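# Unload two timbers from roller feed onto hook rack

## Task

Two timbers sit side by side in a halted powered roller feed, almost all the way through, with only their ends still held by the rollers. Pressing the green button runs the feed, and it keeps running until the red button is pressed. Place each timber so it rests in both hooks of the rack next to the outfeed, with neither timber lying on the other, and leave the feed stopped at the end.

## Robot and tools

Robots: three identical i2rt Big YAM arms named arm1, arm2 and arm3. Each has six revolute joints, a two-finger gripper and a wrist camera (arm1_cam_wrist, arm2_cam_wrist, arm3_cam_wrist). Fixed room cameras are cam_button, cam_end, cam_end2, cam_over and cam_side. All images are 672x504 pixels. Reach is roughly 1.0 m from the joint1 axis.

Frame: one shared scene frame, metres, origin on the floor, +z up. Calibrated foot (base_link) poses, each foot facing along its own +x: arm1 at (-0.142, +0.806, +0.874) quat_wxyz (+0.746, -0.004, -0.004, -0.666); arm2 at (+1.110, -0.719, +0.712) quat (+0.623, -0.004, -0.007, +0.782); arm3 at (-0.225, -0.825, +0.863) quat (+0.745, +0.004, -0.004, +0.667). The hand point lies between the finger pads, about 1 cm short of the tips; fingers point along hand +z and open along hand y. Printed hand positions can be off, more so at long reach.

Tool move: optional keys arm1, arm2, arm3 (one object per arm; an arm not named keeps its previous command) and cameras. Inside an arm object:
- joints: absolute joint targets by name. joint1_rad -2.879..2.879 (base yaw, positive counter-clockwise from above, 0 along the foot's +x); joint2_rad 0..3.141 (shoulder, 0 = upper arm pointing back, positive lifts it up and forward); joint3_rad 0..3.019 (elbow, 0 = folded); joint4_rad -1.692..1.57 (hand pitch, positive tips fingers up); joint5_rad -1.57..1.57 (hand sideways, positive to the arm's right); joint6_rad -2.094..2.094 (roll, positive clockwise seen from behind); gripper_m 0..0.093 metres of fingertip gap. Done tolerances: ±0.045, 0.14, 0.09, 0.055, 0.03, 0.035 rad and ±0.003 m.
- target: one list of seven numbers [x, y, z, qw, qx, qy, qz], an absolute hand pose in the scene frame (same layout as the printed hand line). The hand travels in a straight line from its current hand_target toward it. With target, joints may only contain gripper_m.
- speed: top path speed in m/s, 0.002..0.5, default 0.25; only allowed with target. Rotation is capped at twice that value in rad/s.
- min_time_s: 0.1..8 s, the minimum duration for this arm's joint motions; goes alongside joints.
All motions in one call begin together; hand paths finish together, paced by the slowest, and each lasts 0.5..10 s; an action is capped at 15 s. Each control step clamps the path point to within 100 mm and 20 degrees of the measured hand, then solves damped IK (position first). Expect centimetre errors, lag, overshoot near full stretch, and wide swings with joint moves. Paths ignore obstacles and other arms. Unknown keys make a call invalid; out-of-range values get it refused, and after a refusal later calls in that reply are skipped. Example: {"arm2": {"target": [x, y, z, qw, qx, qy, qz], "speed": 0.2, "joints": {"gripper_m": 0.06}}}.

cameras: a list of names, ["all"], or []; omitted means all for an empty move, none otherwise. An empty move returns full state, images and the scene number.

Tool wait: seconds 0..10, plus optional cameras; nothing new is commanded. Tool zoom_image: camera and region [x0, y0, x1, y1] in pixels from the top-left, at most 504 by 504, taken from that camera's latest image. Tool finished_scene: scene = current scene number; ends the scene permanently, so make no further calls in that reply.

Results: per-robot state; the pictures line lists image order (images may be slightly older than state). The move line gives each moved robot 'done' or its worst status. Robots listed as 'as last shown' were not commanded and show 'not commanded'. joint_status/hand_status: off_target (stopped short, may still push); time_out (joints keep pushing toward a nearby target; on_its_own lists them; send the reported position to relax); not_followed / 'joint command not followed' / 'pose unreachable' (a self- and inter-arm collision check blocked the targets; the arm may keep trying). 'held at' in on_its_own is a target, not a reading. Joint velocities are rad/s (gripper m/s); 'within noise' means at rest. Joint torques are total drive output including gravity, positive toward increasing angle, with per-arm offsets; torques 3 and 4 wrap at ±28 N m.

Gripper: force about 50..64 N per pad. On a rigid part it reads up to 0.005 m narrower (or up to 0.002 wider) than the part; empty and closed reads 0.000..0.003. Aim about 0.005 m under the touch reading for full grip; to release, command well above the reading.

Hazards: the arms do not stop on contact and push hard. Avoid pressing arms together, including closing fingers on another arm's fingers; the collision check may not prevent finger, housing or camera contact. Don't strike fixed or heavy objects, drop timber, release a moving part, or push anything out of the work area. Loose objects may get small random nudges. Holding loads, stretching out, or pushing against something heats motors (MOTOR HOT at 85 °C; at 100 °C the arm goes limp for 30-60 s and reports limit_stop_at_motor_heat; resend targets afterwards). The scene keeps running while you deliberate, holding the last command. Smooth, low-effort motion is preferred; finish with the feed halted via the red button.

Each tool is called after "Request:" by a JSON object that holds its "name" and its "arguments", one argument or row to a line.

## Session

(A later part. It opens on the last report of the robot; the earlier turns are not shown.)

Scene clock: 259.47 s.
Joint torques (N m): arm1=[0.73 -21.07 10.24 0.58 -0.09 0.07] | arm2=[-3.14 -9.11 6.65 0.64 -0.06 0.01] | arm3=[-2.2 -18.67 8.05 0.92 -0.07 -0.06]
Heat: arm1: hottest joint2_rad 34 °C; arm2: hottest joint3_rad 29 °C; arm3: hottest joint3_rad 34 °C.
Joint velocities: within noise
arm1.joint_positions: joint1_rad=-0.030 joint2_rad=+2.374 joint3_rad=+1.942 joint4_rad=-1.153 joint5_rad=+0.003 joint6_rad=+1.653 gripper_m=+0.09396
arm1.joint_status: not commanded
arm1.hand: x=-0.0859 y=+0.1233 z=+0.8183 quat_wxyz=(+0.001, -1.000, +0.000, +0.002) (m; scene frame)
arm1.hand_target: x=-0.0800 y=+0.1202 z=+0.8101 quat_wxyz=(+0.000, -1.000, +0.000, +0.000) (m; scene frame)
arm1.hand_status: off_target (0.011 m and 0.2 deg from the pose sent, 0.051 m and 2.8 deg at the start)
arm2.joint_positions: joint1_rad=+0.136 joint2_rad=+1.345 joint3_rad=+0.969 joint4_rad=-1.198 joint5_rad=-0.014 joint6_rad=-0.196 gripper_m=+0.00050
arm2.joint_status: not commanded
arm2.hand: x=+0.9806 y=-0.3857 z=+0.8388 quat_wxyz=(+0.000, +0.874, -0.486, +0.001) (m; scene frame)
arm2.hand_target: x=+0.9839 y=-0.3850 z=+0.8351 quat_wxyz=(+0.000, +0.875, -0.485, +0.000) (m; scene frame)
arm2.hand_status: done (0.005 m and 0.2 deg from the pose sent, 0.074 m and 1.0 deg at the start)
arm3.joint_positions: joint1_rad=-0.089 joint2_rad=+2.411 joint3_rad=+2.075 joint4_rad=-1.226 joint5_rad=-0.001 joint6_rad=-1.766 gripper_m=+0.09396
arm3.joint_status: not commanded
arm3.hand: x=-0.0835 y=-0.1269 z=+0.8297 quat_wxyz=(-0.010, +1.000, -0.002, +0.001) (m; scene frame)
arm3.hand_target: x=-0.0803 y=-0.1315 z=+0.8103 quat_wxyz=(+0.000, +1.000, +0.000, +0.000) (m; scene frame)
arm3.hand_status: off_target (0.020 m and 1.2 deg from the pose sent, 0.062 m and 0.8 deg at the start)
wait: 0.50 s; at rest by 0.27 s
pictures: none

Request:
{"name": "move", "arguments": {
  "arm1": {"target":[-0.075,0.12,0.73,0,1,0,0],"speed":0.12},
  "arm3": {"target":[-0.075,-0.133,0.725,0,1,0,0],"speed":0.12},
  "cameras": ["arm1_cam_wrist","arm3_cam_wrist","cam_end","cam_end2","cam_over","cam_side"]
}}

Scene clock: 278.20 s.
Joint torques (N m): arm1=[1.2 -21.89 10.02 0.59 -0.1 0.08] | arm2=[-3.14 -9.17 6.65 0.64 -0.06 0.01] | arm3=[-2.61 -19.43 8.51 0.91 -0.07 -0.06]
Heat: arm1: hottest joint2_rad 34 °C; arm2: hottest joint3_rad 29 °C; arm3: hottest joint3_rad 34 °C.
move: arm1 off_target; arm3 off_target
Joint velocities: within noise
arm1.joint_positions: joint1_rad=-0.024 joint2_rad=+2.491 joint3_rad=+1.932 joint4_rad=-1.032 joint5_rad=+0.003 joint6_rad=+1.660 gripper_m=+0.09396
arm1.joint_status: not commanded
arm1.hand: x=-0.0821 y=+0.1243 z=+0.7370 quat_wxyz=(+0.004, -1.000, +0.000, +0.002) (m; scene frame)
arm1.hand_target: x=-0.0749 y=+0.1202 z=+0.7302 quat_wxyz=(+0.000, -1.000, +0.000, +0.000) (m; scene frame)
arm1.hand_status: off_target (0.011 m and 0.5 deg from the pose sent, 0.089 m and 0.3 deg at the start)
arm2: as last shown
arm3.joint_positions: joint1_rad=-0.092 joint2_rad=+2.528 joint3_rad=+2.039 joint4_rad=-1.092 joint5_rad=-0.001 joint6_rad=-1.774 gripper_m=+0.09396
arm3.joint_status: not commanded
arm3.hand: x=-0.0824 y=-0.1327 z=+0.7370 quat_wxyz=(-0.001, +1.000, +0.000, -0.001) (m; scene frame)
arm3.hand_target: x=-0.0752 y=-0.1334 z=+0.7251 quat_wxyz=(+0.000, +1.000, +0.000, +0.000) (m; scene frame)
arm3.hand_status: off_target (0.014 m and 0.2 deg from the pose sent, 0.105 m and 1.2 deg at the start)
pictures: arm1_cam_wrist, arm3_cam_wrist, cam_end, cam_end2, cam_over, cam_side

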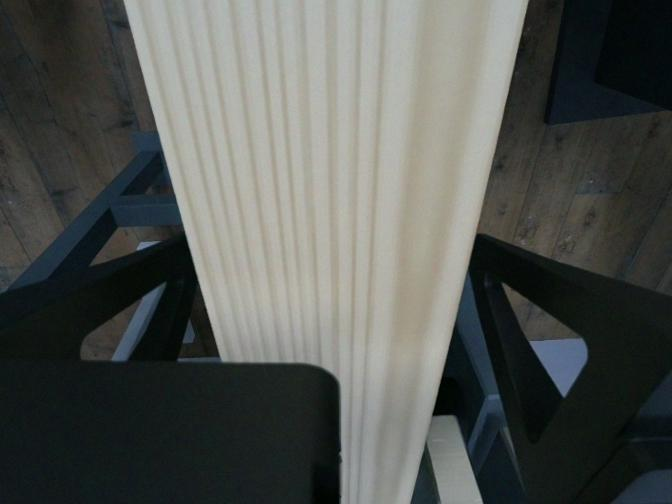

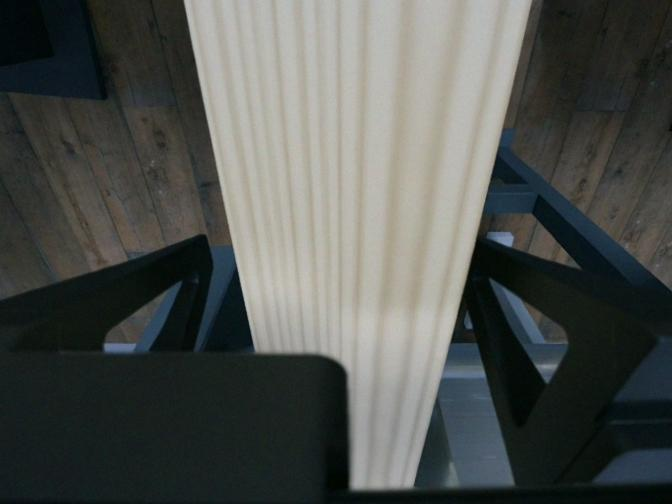

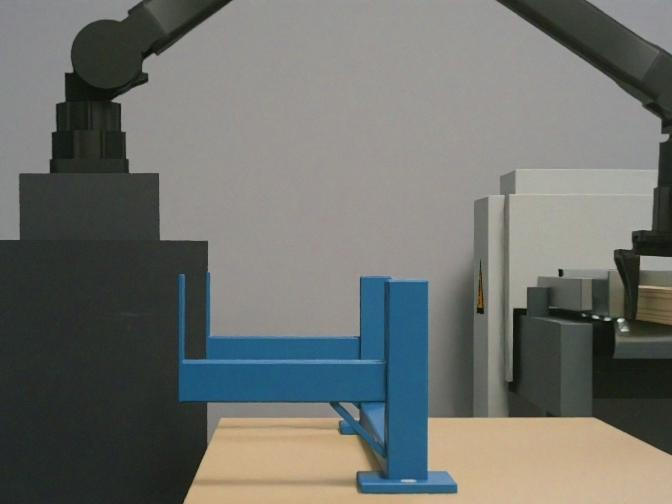

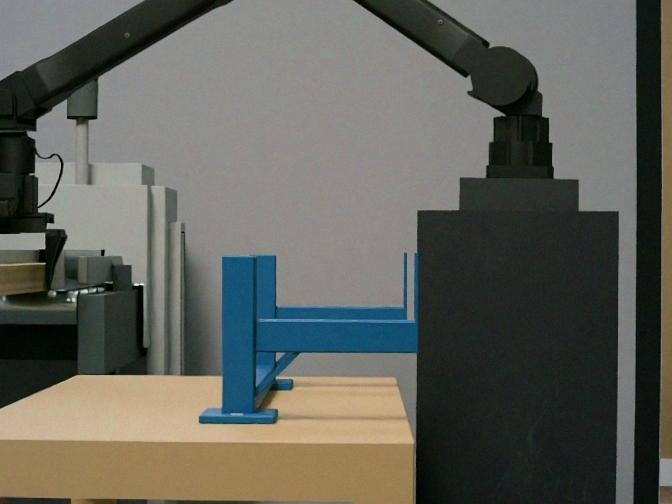

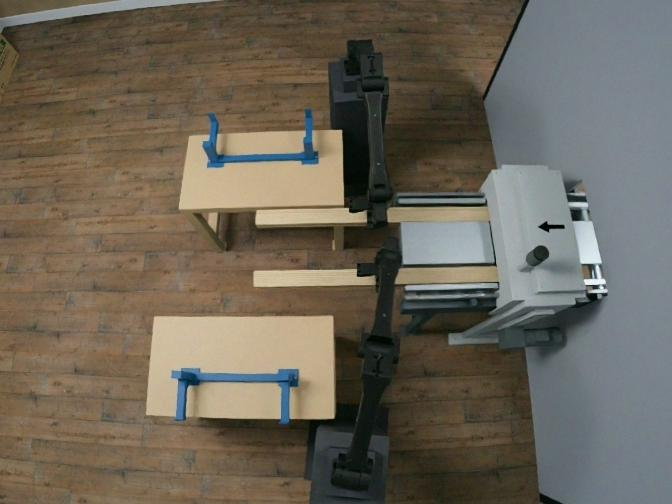

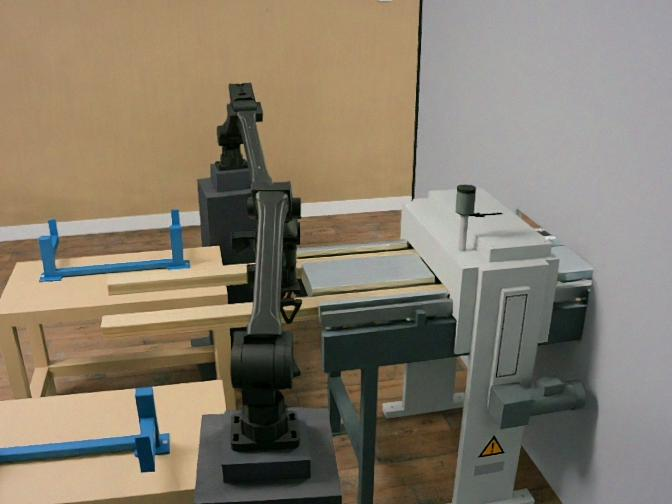

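Request:
{"name": "move", "arguments": {
  "arm1": {"joints":{"gripper_m":0.060}},
  "arm3": {"joints":{"gripper_m":0.060}}
}}

Request:
{"name": "move", "arguments": {
  "arm1": {"joints":{"gripper_m":0.055}},
  "arm3": {"joints":{"gripper_m":0.055}}
}}

Scene clock: 288.50 s.
Joint torques (N m): arm1=[1.38 -21.36 9.94 0.47 -0.09 0.14] | arm2=[-3.08 -9.11 6.64 0.62 -0.06 0.01] | arm3=[-2.55 -19.14 8.57 0.51 -0.07 -0.03]
Heat: arm1: hottest joint2_rad 35 °C; arm2: hottest joint3_rad 29 °C; arm3: hottest joint3_rad 33 °C.
move: arm1 done; arm3 off_target
Joint velocities: within noise
arm1.joint_positions: joint1_rad=-0.024 joint2_rad=+2.491 joint3_rad=+1.932 joint4_rad=-1.028 joint5_rad=+0.003 joint6_rad=+1.657 gripper_m=+0.06238
arm1.joint_status: all done
arm1.hand: x=-0.0820 y=+0.1234 z=+0.7370 quat_wxyz=(+0.002, -1.000, -0.001, +0.002) (m; scene frame)
arm1.hand_target: x=-0.0750 y=+0.1202 z=+0.7302 quat_wxyz=(+0.000, -1.000, +0.000, +0.000) (m; scene frame)
arm1.hand_status: not commanded
arm2: as last shown
arm3.joint_positions: joint1_rad=-0.092 joint2_rad=+2.528 joint3_rad=+2.039 joint4_rad=-1.080 joint5_rad=-0.001 joint6_rad=-1.775 gripper_m=+0.06381
arm3.joint_status: gripper_m off_target (ended at +0.06384, target +0.06000)
arm3.hand: x=-0.0817 y=-0.1297 z=+0.7370 quat_wxyz=(-0.007, +1.000, +0.001, +0.000) (m; scene frame)
arm3.hand_target: x=-0.0752 y=-0.1335 z=+0.7251 quat_wxyz=(+0.000, +1.000, +0.000, +0.000) (m; scene frame)
arm3.hand_status: not commanded
pictures: none

Scene clock: 288.90 s.
Joint torques (N m): arm1=[1.2 -21.36 9.91 0.53 -0.09 0.11] | arm2=[-3.14 -9.11 6.65 0.64 -0.06 0.01] | arm3=[-2.55 -19.08 8.55 0.53 -0.08 -0.03]
Heat: arm1: hottest joint2_rad 35 °C; arm2: hottest joint3_rad 29 °C; arm3: hottest joint3_rad 33 °C.
move: arm1 off_target; arm3 off_target
Joint velocities: within noise
arm1.joint_positions: joint1_rad=-0.024 joint2_rad=+2.491 joint3_rad=+1.932 joint4_rad=-1.028 joint5_rad=+0.003 joint6_rad=+1.657 gripper_m=+0.06236
arm1.joint_status: gripper_m off_target (ended at +0.06235, target +0.05500)
arm1.hand: x=-0.0820 y=+0.1234 z=+0.7370 quat_wxyz=(+0.002, -1.000, -0.001, +0.002) (m; scene frame)
arm1.hand_target: x=-0.0750 y=+0.1202 z=+0.7302 quat_wxyz=(+0.000, -1.000, +0.000, +0.000) (m; scene frame)
arm1.hand_status: not commanded
arm2: as last shown
arm3.joint_positions: joint1_rad=-0.092 joint2_rad=+2.528 joint3_rad=+2.039 joint4_rad=-1.080 joint5_rad=-0.001 joint6_rad=-1.775 gripper_m=+0.06381
arm3.joint_status: gripper_m off_target (ended at +0.06381, target +0.05500)
arm3.hand: x=-0.0817 y=-0.1297 z=+0.7370 quat_wxyz=(-0.007, +1.000, +0.001, +0.000) (m; scene frame)
arm3.hand_target: x=-0.0752 y=-0.1335 z=+0.7251 quat_wxyz=(+0.000, +1.000, +0.000, +0.000) (m; scene frame)
arm3.hand_status: not commanded
pictures: none

Request:
{"name": "move", "arguments": {
  "arm1": {"joints":{"gripper_m":0.0610}},
  "arm3": {"joints":{"gripper_m":0.0625}},
  "arm2": {"target":[0.985,-0.387,0.79,0,0.875,-0.485,0],"speed":0.08},
  "cameras": ["arm2_cam_wrist","cam_button","cam_over"]
}}

Request:
{"name": "move", "arguments": {
  "arm2": {"target":[0.985,-0.387,0.835,0,0.875,-0.485,0],"speed":0.25},
  "cameras": ["arm2_cam_wrist","cam_button","cam_over"]
}}

Request:
{"name": "move", "arguments": {
  "arm2": {"target":[1.041,-0.387,0.835,0,0.875,-0.485,0],"speed":0.25},
  "cameras": ["arm2_cam_wrist","cam_button","cam_over","cam_side"]
}}

Scene clock: 303.67 s.
Joint torques (N m): arm1=[5.25 -21.66 9.99 0.38 -0.78 0.53] | arm2=[-3.02 -6.01 4.75 1.78 -0.07 0.03] | arm3=[-7.41 -20.25 8.44 0.76 0.81 -0.48]
Heat: arm1: hottest joint2_rad 35 °C; arm2: hottest joint3_rad 29 °C; arm3: hottest joint3_rad 32 °C.
move: arm1 done; arm2 off_target; arm3 done
Joint velocities: within noise
arm1.joint_positions: joint1_rad=-0.068 joint2_rad=+2.493 joint3_rad=+1.932 joint4_rad=-1.027 joint5_rad=+0.022 joint6_rad=+1.611 gripper_m=+0.06233
arm1.joint_status: all done
arm1.hand: x=-0.1150 y=+0.1217 z=+0.7357 quat_wxyz=(+0.002, -1.000, -0.003, +0.011) (m; scene frame)
arm1.hand_target: x=-0.0750 y=+0.1203 z=+0.7300 quat_wxyz=(+0.000, -1.000, +0.000, +0.000) (m; scene frame)
arm1.hand_status: not commanded
arm2.joint_positions: joint1_rad=+0.136 joint2_rad=+1.351 joint3_rad=+0.910 joint4_rad=-1.101 joint5_rad=-0.014 joint6_rad=-0.196 gripper_m=+0.00050
arm2.joint_status: not commanded
arm2.hand: x=+0.9807 y=-0.3852 z=+0.8163 quat_wxyz=(-0.010, +0.874, -0.485, -0.011) (m; scene frame)
arm2.hand_target: x=+0.9854 y=-0.3886 z=+0.7914 quat_wxyz=(+0.000, +0.875, -0.485, +0.000) (m; scene frame)
arm2.hand_status: off_target (0.027 m and 1.7 deg from the pose sent, 0.049 m and 0.2 deg at the start)
arm3.joint_positions: joint1_rad=-0.035 joint2_rad=+2.543 joint3_rad=+2.039 joint4_rad=-1.087 joint5_rad=-0.027 joint6_rad=-1.733 gripper_m=+0.06378
arm3.joint_status: all done
arm3.hand: x=-0.1272 y=-0.1278 z=+0.7264 quat_wxyz=(+0.002, +1.000, +0.009, -0.014) (m; scene frame)
arm3.hand_target: x=-0.0751 y=-0.1334 z=+0.7252 quat_wxyz=(+0.000, +1.000, +0.000, +0.000) (m; scene frame)
arm3.hand_status: not commanded
pictures: arm2_cam_wrist, cam_button, cam_over

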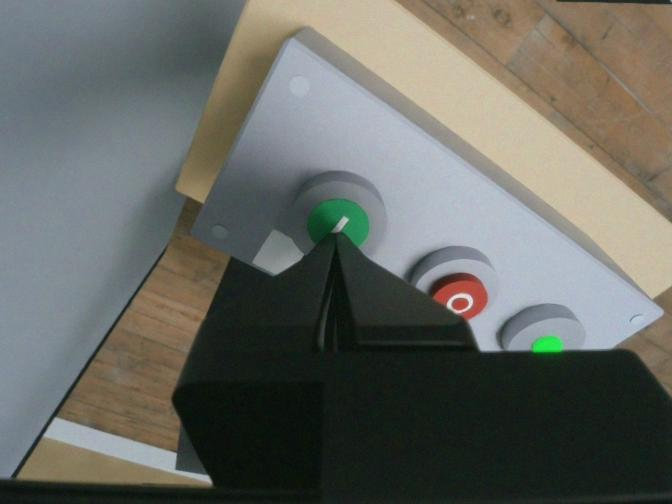

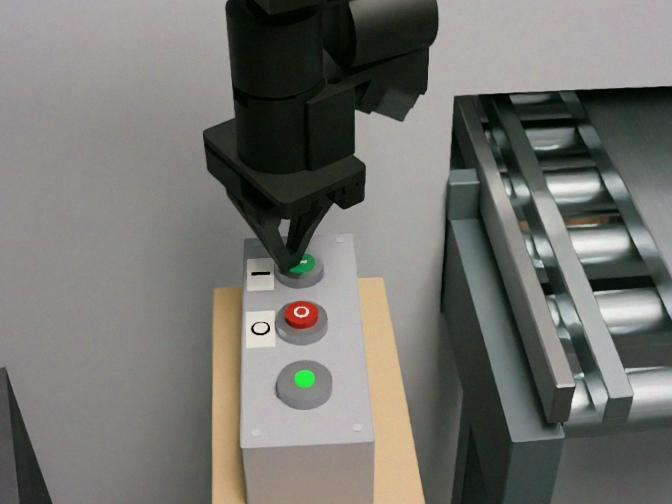

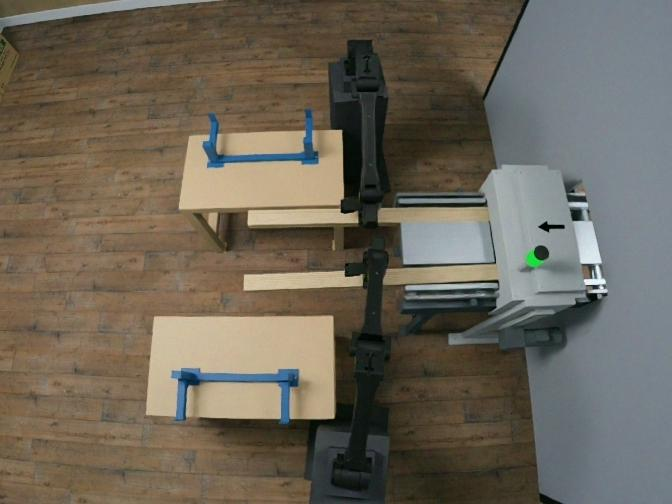

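Scene clock: 304.77 s.
Joint torques (N m): arm1=[5.07 -21.6 9.99 0.4 -0.78 0.51] | arm2=[-3.19 -8.94 9.95 -0.31 -0.05 0.01] | arm3=[-7.47 -20.25 8.44 0.73 0.81 -0.47]
Heat: arm1: hottest joint2_rad 35 °C; arm2: hottest joint3_rad 29 °C; arm3: hottest joint3_rad 32 °C.
move: arm2 off_target
Joint velocities: within noise
arm1, arm3: as last shown
arm2.joint_positions: joint1_rad=+0.136 joint2_rad=+1.340 joint3_rad=+0.914 joint4_rad=-1.173 joint5_rad=-0.014 joint6_rad=-0.196 gripper_m=+0.00050
arm2.joint_status: not commanded
arm2.hand: x=+0.9863 y=-0.4002 z=+0.8211 quat_wxyz=(+0.009, +0.874, -0.486, +0.011) (m; scene frame)
arm2.hand_target: x=+0.9851 y=-0.3874 z=+0.8350 quat_wxyz=(+0.000, +0.875, -0.485, +0.000) (m; scene frame)
arm2.hand_status: off_target (0.019 m and 1.6 deg from the pose sent, 0.019 m and 1.7 deg at the start)
pictures: arm2_cam_wrist, cam_button, cam_over

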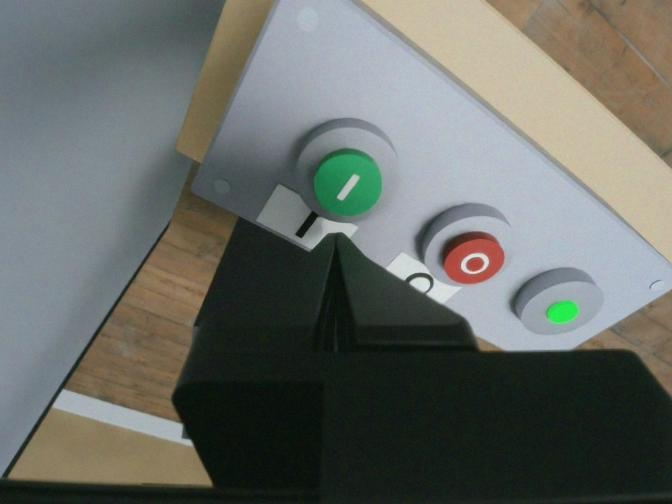

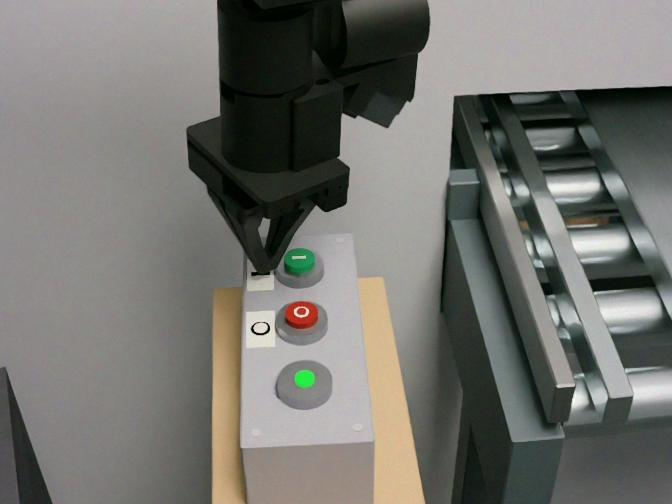

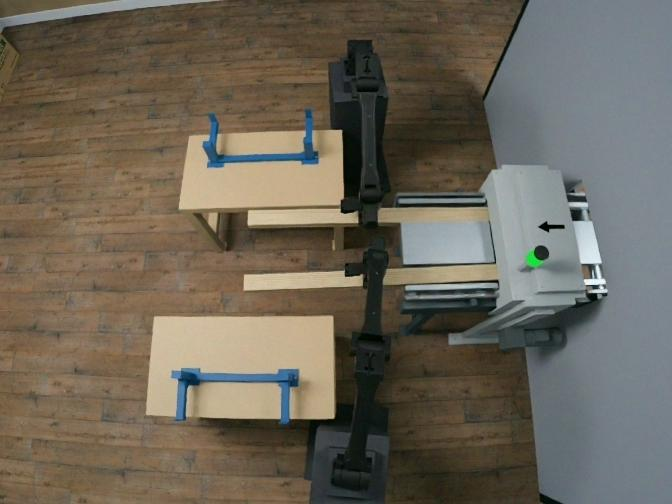

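Scene clock: 306.10 s.
Joint torques (N m): arm1=[5.19 -21.54 9.92 0.43 -0.78 0.52] | arm2=[-3.08 -9.23 7.41 -0.24 -0.1 0.02] | arm3=[-7.47 -20.19 8.44 0.72 0.82 -0.47]
Heat: arm1: hottest joint2_rad 34 °C; arm2: hottest joint3_rad 29 °C; arm3: hottest joint3_rad 32 °C.
move: arm2 done
Joint velocities: within noise
arm1, arm3: as last shown
arm2.joint_positions: joint1_rad=-0.021 joint2_rad=+1.311 joint3_rad=+0.914 joint4_rad=-1.177 joint5_rad=-0.013 joint6_rad=-0.351 gripper_m=+0.00050
arm2.joint_status: not commanded
arm2.hand: x=+1.0377 y=-0.3855 z=+0.8313 quat_wxyz=(+0.000, +0.874, -0.486, +0.001) (m; scene frame)
arm2.hand_target: x=+1.0409 y=-0.3870 z=+0.8350 quat_wxyz=(+0.000, +0.875, -0.485, +0.000) (m; scene frame)
arm2.hand_status: done (0.005 m and 0.2 deg from the pose sent, 0.058 m and 1.6 deg at the start)
pictures: arm2_cam_wrist, cam_button, cam_over, cam_side

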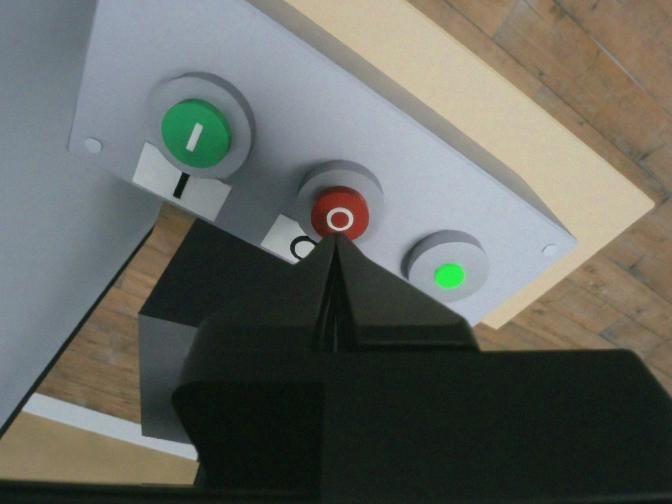

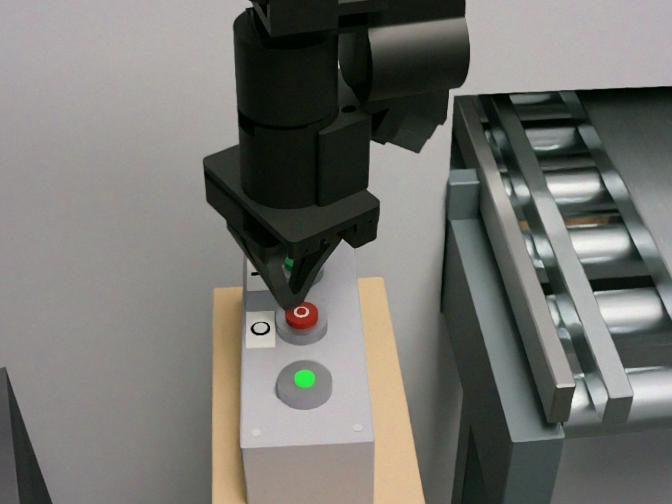

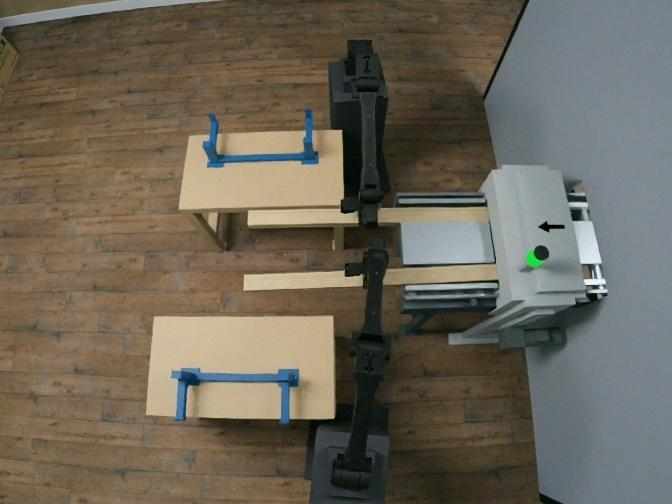

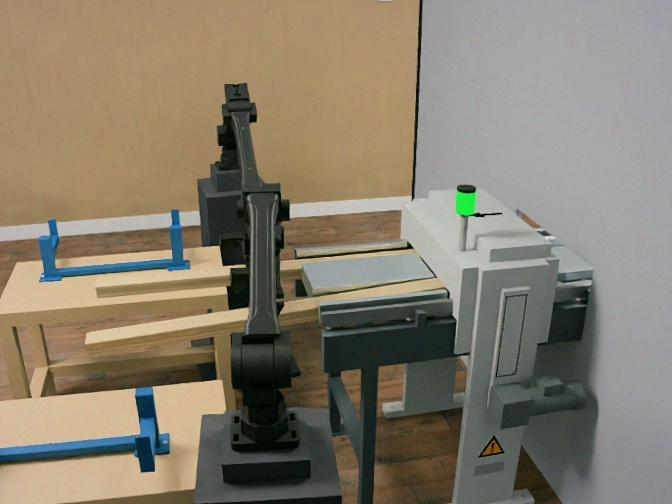

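Request:
{"name": "move", "arguments": {
  "arm2": {"target":[1.043,-0.388,0.79,0,0.875,-0.485,0],"speed":0.1},
  "arm1": {"joints":{"gripper_m":0.05}},
  "arm3": {"joints":{"gripper_m":0.05}},
  "cameras": ["cam_button"]
}}

Request:
{"name": "move", "arguments": {
  "arm2": {"target":[1.043,-0.388,0.87,0,0.875,-0.485,0],"speed":0.25},
  "cameras": ["all"]
}}

Scene clock: 316.97 s.
Joint torques (N m): arm1=[5.13 -21.48 9.94 0.39 -0.77 0.53] | arm2=[-3.25 -5.3 4.63 1.77 -0.1 0] | arm3=[-7.41 -20.31 8.44 0.73 0.81 -0.47]
Heat: arm1: hottest joint2_rad 33 °C; arm2: hottest joint3_rad 28 °C; arm3: hottest joint2_rad 32 °C.
move: arm1 off_target; arm2 off_target; arm3 off_target
Joint velocities: within noise
arm1.joint_positions: joint1_rad=-0.068 joint2_rad=+2.493 joint3_rad=+1.932 joint4_rad=-1.027 joint5_rad=+0.022 joint6_rad=+1.611 gripper_m=+0.06233
arm1.joint_status: gripper_m off_target (ended at +0.06233, target +0.05000)
arm1.hand: x=-0.1150 y=+0.1217 z=+0.7357 quat_wxyz=(+0.002, -1.000, -0.003, +0.011) (m; scene frame)
arm1.hand_target: x=-0.0750 y=+0.1203 z=+0.7300 quat_wxyz=(+0.000, -1.000, +0.000, +0.000) (m; scene frame)
arm1.hand_status: not commanded
arm2.joint_positions: joint1_rad=-0.021 joint2_rad=+1.309 joint3_rad=+0.869 joint4_rad=-1.102 joint5_rad=-0.013 joint6_rad=-0.354 gripper_m=+0.00050
arm2.joint_status: not commanded
arm2.hand: x=+1.0380 y=-0.3849 z=+0.8162 quat_wxyz=(-0.012, +0.874, -0.485, -0.010) (m; scene frame)
arm2.hand_target: x=+1.0431 y=-0.3897 z=+0.7916 quat_wxyz=(+0.000, +0.875, -0.485, +0.000) (m; scene frame)
arm2.hand_status: off_target (0.027 m and 1.8 deg from the pose sent, 0.042 m and 0.2 deg at the start)
arm3.joint_positions: joint1_rad=-0.035 joint2_rad=+2.543 joint3_rad=+2.039 joint4_rad=-1.087 joint5_rad=-0.027 joint6_rad=-1.733 gripper_m=+0.06378
arm3.joint_status: gripper_m off_target (ended at +0.06378, target +0.05000)
arm3.hand: x=-0.1272 y=-0.1278 z=+0.7264 quat_wxyz=(+0.002, +1.000, +0.009, -0.014) (m; scene frame)
arm3.hand_target: x=-0.0751 y=-0.1334 z=+0.7252 quat_wxyz=(+0.000, +1.000, +0.000, +0.000) (m; scene frame)
arm3.hand_status: not commanded
pictures: cam_button

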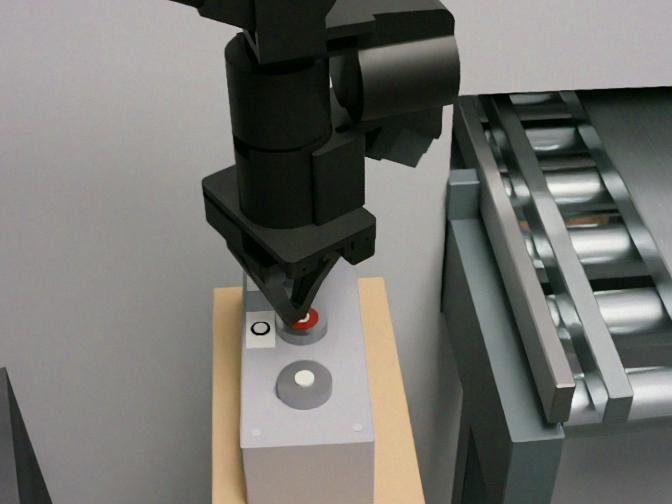

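Scene clock: 318.20 s.
Joint torques (N m): arm1=[5.07 -21.6 9.99 0.4 -0.78 0.52] | arm2=[-3.25 -8.53 11.45 -0.35 -0.05 0.01] | arm3=[-7.41 -20.25 8.44 0.73 0.82 -0.47]
Heat: arm1: hottest joint2_rad 33 °C; arm2: hottest joint3_rad 28 °C; arm3: hottest joint2_rad 32 °C.
move: arm2 off_target
Joint velocities: within noise
arm1, arm3: as last shown
arm2.joint_positions: joint1_rad=-0.025 joint2_rad=+1.269 joint3_rad=+0.921 joint4_rad=-1.278 joint5_rad=-0.014 joint6_rad=-0.358 gripper_m=+0.00050
arm2.joint_status: not commanded
arm2.hand: x=+1.0432 y=-0.4069 z=+0.8474 quat_wxyz=(+0.020, +0.874, -0.485, +0.017) (m; scene frame)
arm2.hand_target: x=+1.0432 y=-0.3891 z=+0.8700 quat_wxyz=(-0.001, +0.875, -0.485, +0.000) (m; scene frame)
arm2.hand_status: off_target (0.029 m and 3.0 deg from the pose sent, 0.054 m and 1.8 deg at the start)
pictures: arm1_cam_wrist, arm2_cam_wrist, arm3_cam_wrist, cam_button, cam_end, cam_end2, cam_over, cam_side

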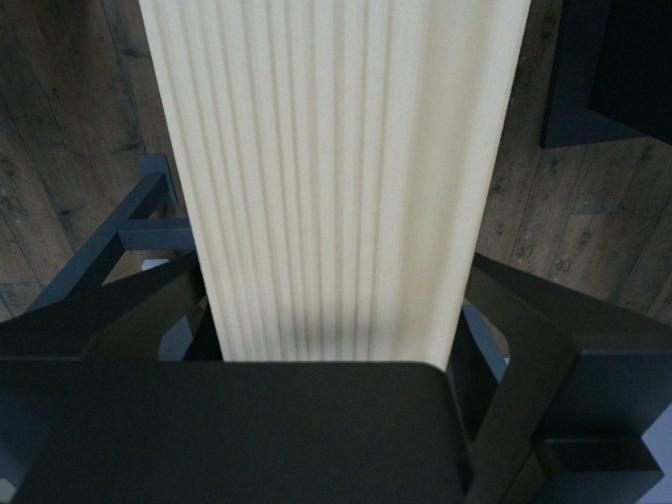

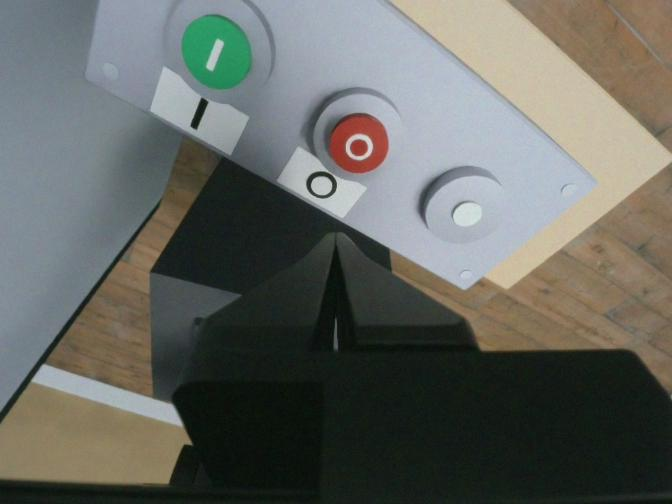

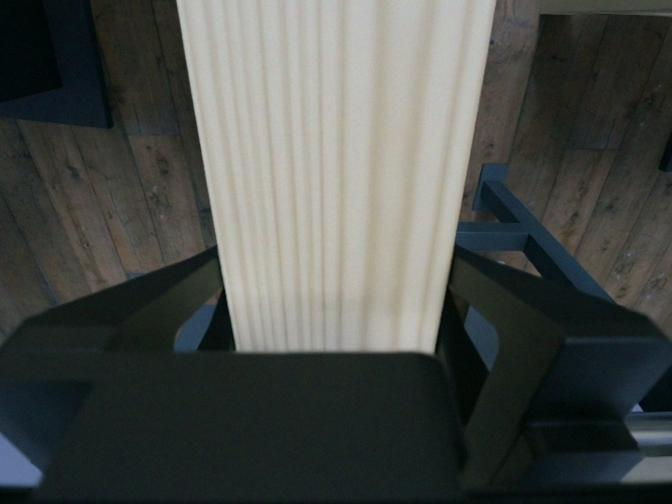

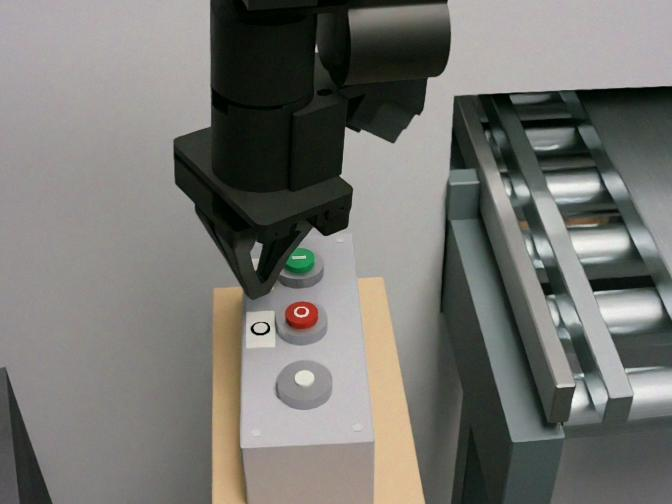

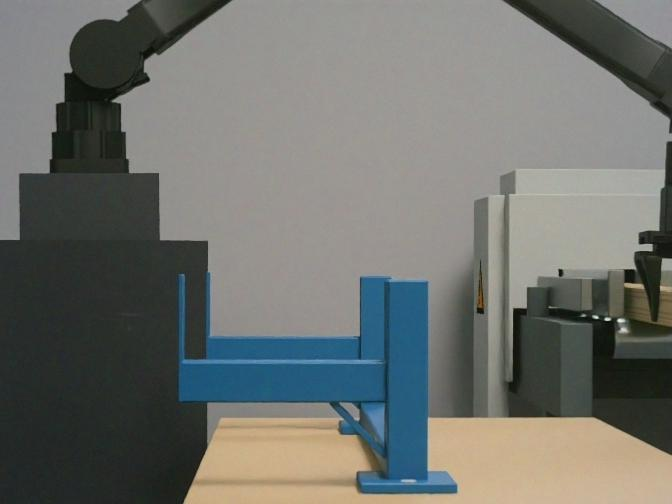

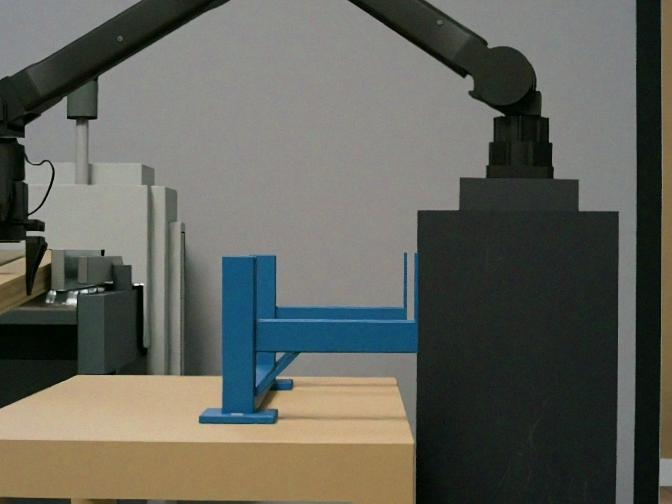

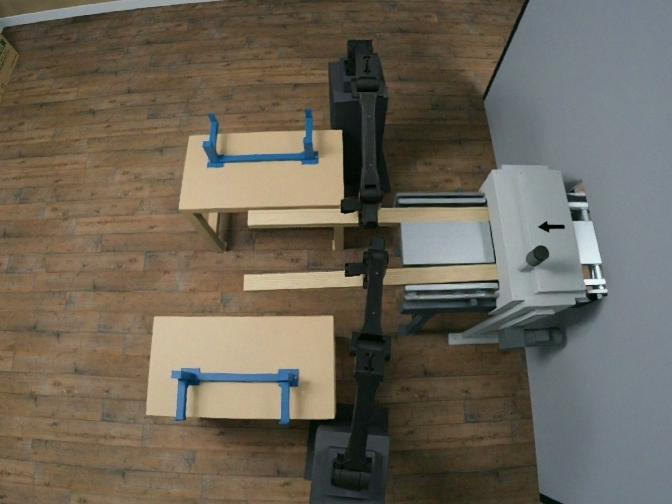

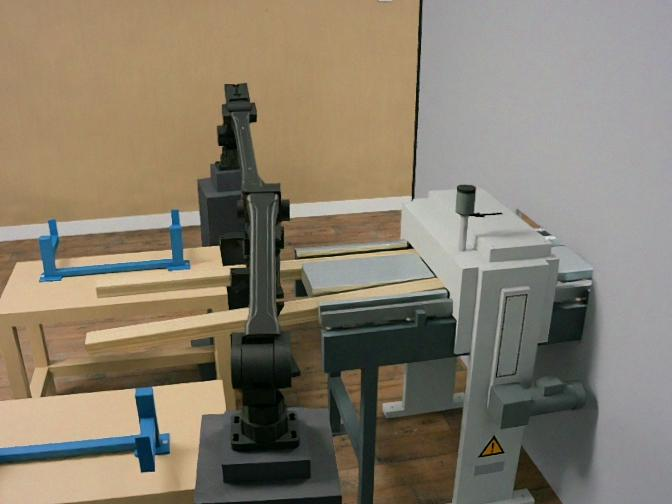

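Request:
{"name": "move", "arguments": {
  "arm1": {"target":[-0.27,0.122,0.75,0,1,0,0],"speed":0.15},
  "arm3": {"target":[-0.27,-0.13,0.75,0,1,0,0],"speed":0.15},
  "cameras": ["all"]
}}

Scene clock: 381.57 s.
Joint torques (N m): arm1=[-1.85 -25.64 13.52 -1.63 0.48 -0.55] | arm2=[-3.25 -8.59 11.47 -0.34 -0.05 0.01] | arm3=[-3.9 -24.23 9.62 -0.25 -0.15 0.48]
Heat: arm1: hottest joint2_rad 31 °C; arm2: hottest joint3_rad 32 °C; arm3: hottest joint2_rad 35 °C.
move: arm1 off_target; arm3 off_target
Joint velocities: within noise
arm1.joint_positions: joint1_rad=-0.273 joint2_rad=+2.527 joint3_rad=+1.907 joint4_rad=-1.020 joint5_rad=-0.007 joint6_rad=+1.450 gripper_m=+0.06200
arm1.joint_status: not commanded
arm1.hand: x=-0.2469 y=+0.1488 z=+0.7055 quat_wxyz=(+0.028, -0.999, +0.020, -0.009) (m; scene frame)
arm1.hand_target: x=-0.2696 y=+0.1243 z=+0.7501 quat_wxyz=(-0.001, -1.000, +0.001, +0.002) (m; scene frame)
arm1.hand_status: off_target (0.057 m and 4.1 deg from the pose sent, 0.156 m and 1.3 deg at the start)
arm2: as last shown
arm2.hand_target: x=+1.0432 y=-0.3890 z=+0.8700 quat_wxyz=(-0.001, +0.875, -0.485, +0.000) (m; scene frame)
arm3.joint_positions: joint1_rad=+0.199 joint2_rad=+2.532 joint3_rad=+1.940 joint4_rad=-1.059 joint5_rad=-0.003 joint6_rad=-1.549 gripper_m=+0.06377
arm3.joint_status: not commanded
arm3.hand: x=-0.2839 y=-0.1575 z=+0.7021 quat_wxyz=(+0.034, +0.999, +0.033, +0.001) (m; scene frame)
arm3.hand_target: x=-0.2699 y=-0.1317 z=+0.7496 quat_wxyz=(+0.000, +1.000, +0.000, +0.000) (m; scene frame)
arm3.hand_status: off_target (0.057 m and 5.5 deg from the pose sent, 0.145 m and 1.9 deg at the start)
pictures: arm1_cam_wrist, arm2_cam_wrist, arm3_cam_wrist, cam_button, cam_end, cam_end2, cam_over, cam_side

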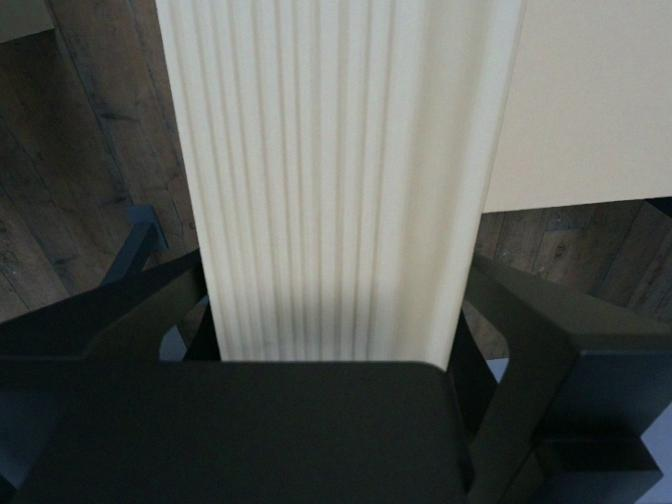

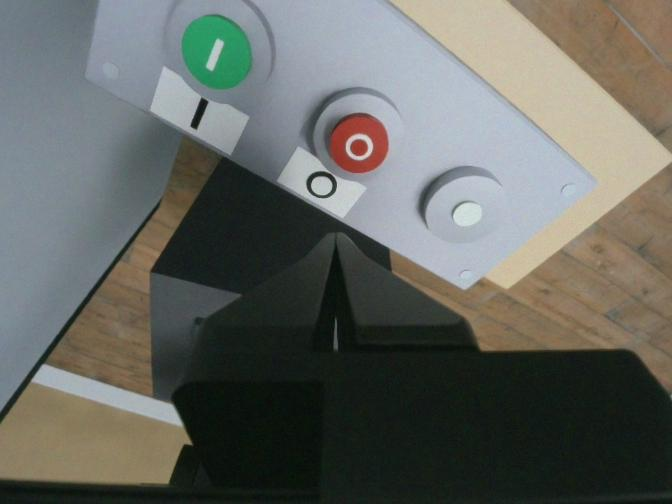

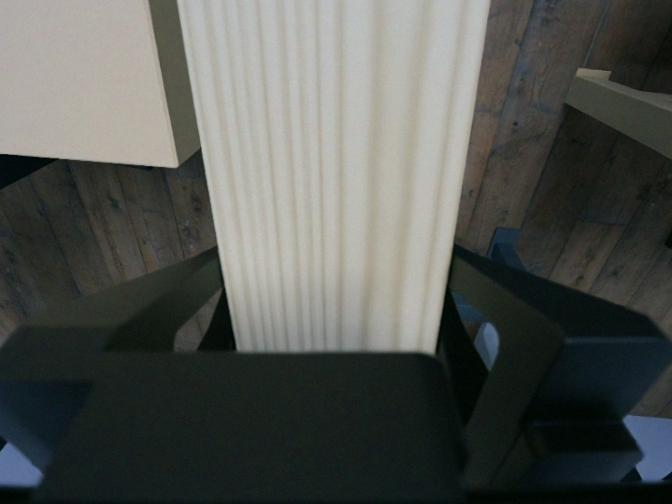

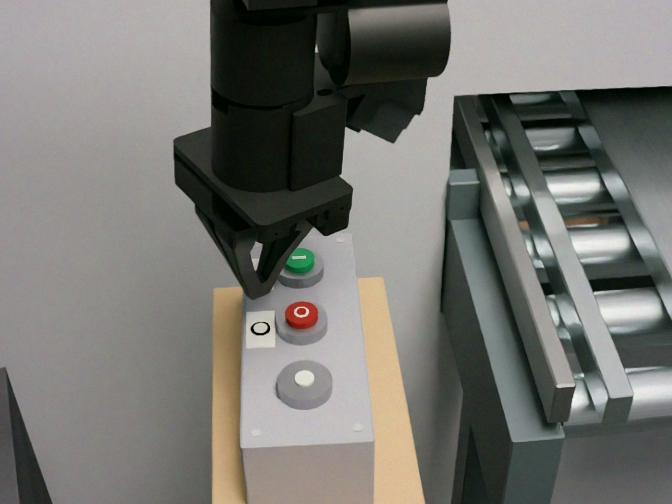

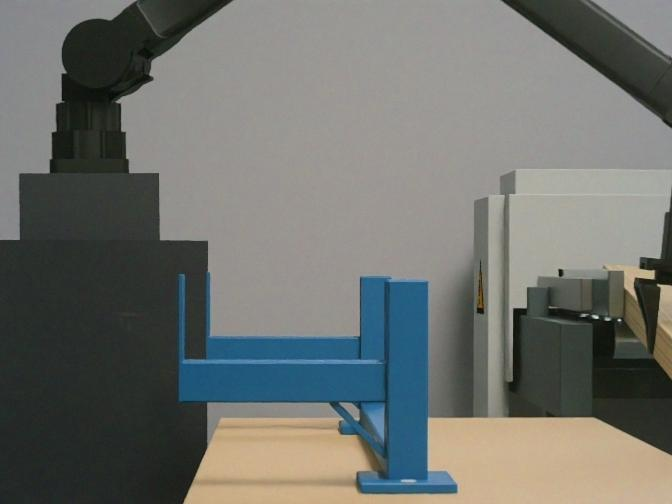

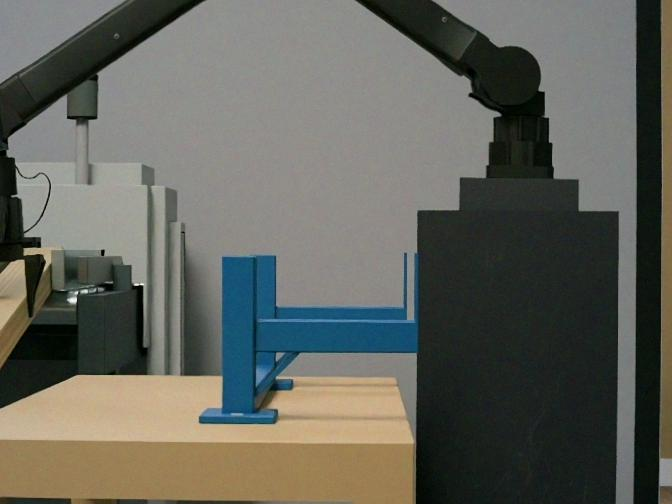

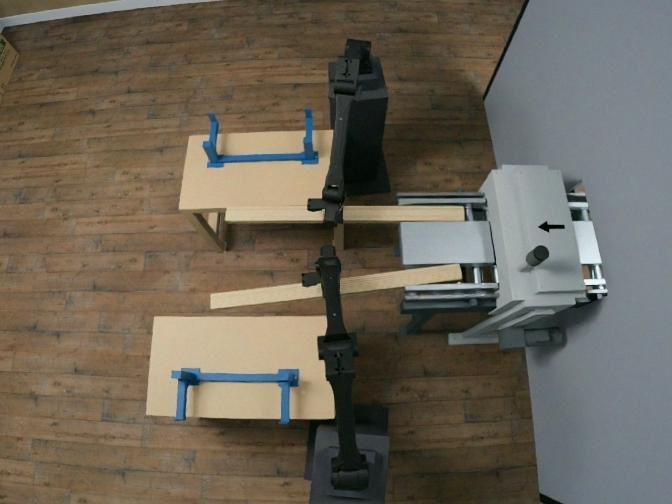

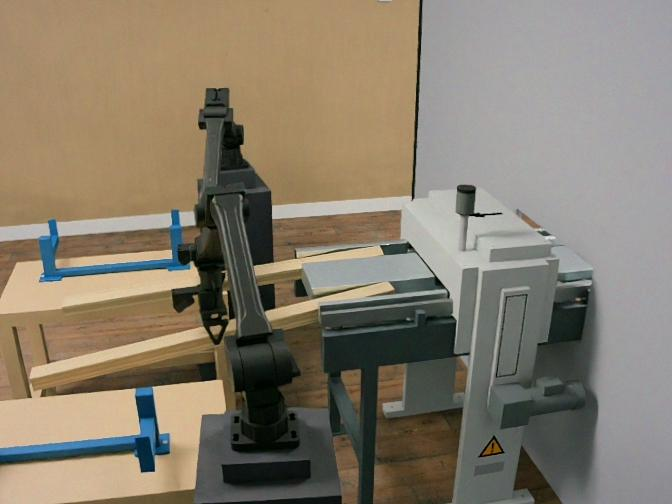

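Request:
{"name": "move", "arguments": {
  "arm1": {"target":[-0.30,0.13,0.90,0,1,0,0],"speed":0.15},
  "arm3": {"target":[-0.30,-0.14,0.90,0,1,0,0],"speed":0.15},
  "cameras": ["cam_end","cam_end2","cam_over","cam_side"]
}}

Scene clock: 394.27 s.
Joint torques (N m): arm1=[-2.78 -30.27 14.19 -3.44 0.23 -0.84] | arm2=[-3.25 -8.53 11.47 -0.35 -0.05 0.01] | arm3=[-1.03 -27.52 12.42 -2.88 0 0.96]
Heat: arm1: hottest joint2_rad 32 °C; arm2: hottest joint3_rad 33 °C; arm3: hottest joint2_rad 33 °C.
move: arm1 off_target; arm3 off_target
Joint velocities: within noise
arm1.joint_positions: joint1_rad=-0.305 joint2_rad=+2.407 joint3_rad=+1.938 joint4_rad=-1.199 joint5_rad=+0.005 joint6_rad=+1.444 gripper_m=+0.06195
arm1.joint_status: not commanded
arm1.hand: x=-0.2698 y=+0.1529 z=+0.7958 quat_wxyz=(+0.042, -0.999, +0.033, -0.006) (m; scene frame)
arm1.hand_target: x=-0.2958 y=+0.1360 z=+0.8856 quat_wxyz=(-0.002, -1.000, +0.002, +0.004) (m; scene frame)
arm1.hand_status: off_target (0.111 m and 6.2 deg from the pose sent, 0.202 m and 4.1 deg at the start; pose on its path clipped on 70 of 80 steps)
arm2: as last shown
arm3.joint_positions: joint1_rad=+0.208 joint2_rad=+2.385 joint3_rad=+1.917 joint4_rad=-1.185 joint5_rad=-0.012 joint6_rad=-1.556 gripper_m=+0.06377
arm3.joint_status: not commanded
arm3.hand: x=-0.2909 y=-0.1629 z=+0.7924 quat_wxyz=(+0.035, +0.999, +0.041, -0.003) (m; scene frame)
arm3.hand_target: x=-0.2987 y=-0.1453 z=+0.8850 quat_wxyz=(-0.004, +1.000, +0.002, -0.003) (m; scene frame)
arm3.hand_status: off_target (0.110 m and 6.2 deg from the pose sent, 0.199 m and 5.5 deg at the start; pose on its path clipped on 69 of 80 steps)
pictures: cam_end, cam_end2, cam_over, cam_side

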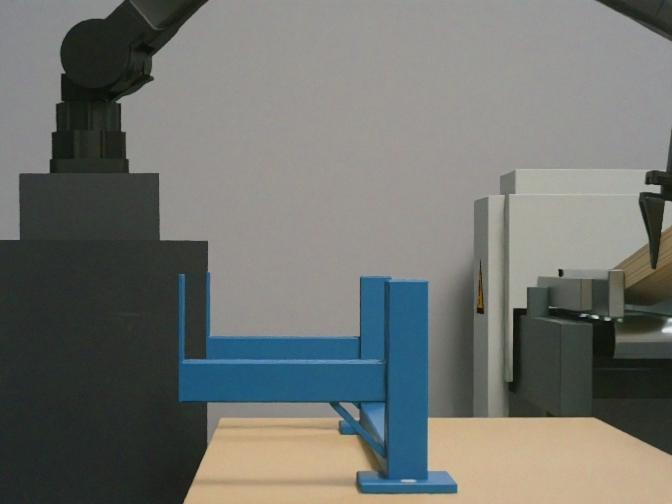

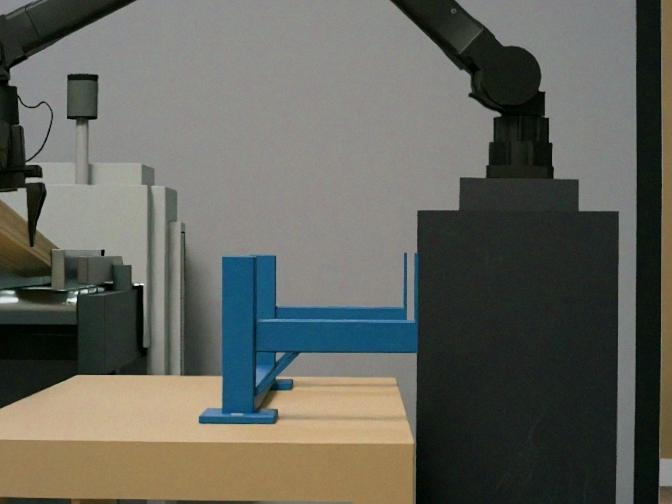

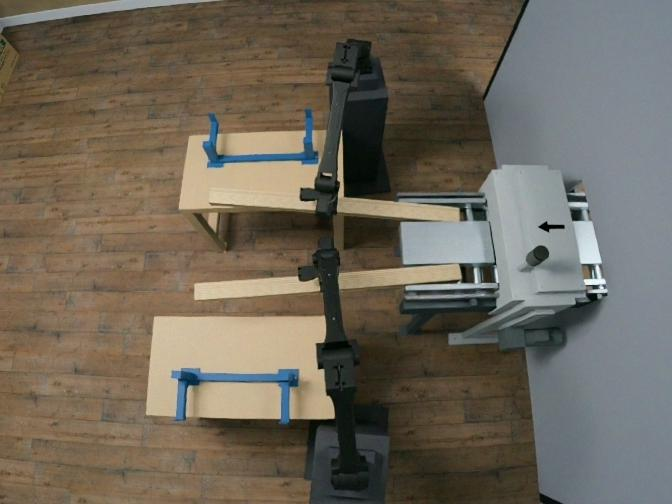

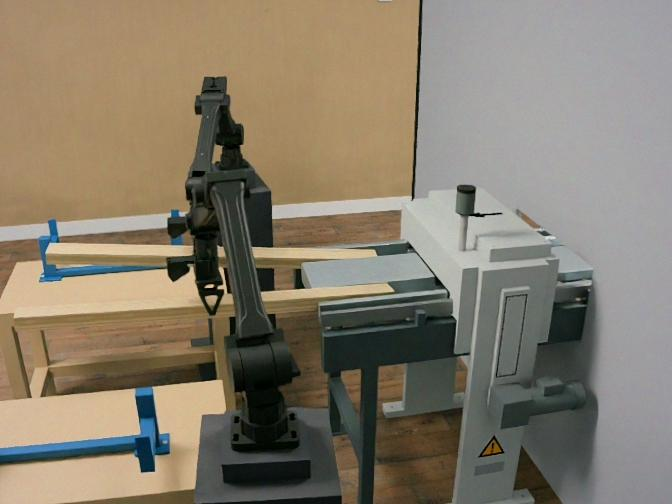

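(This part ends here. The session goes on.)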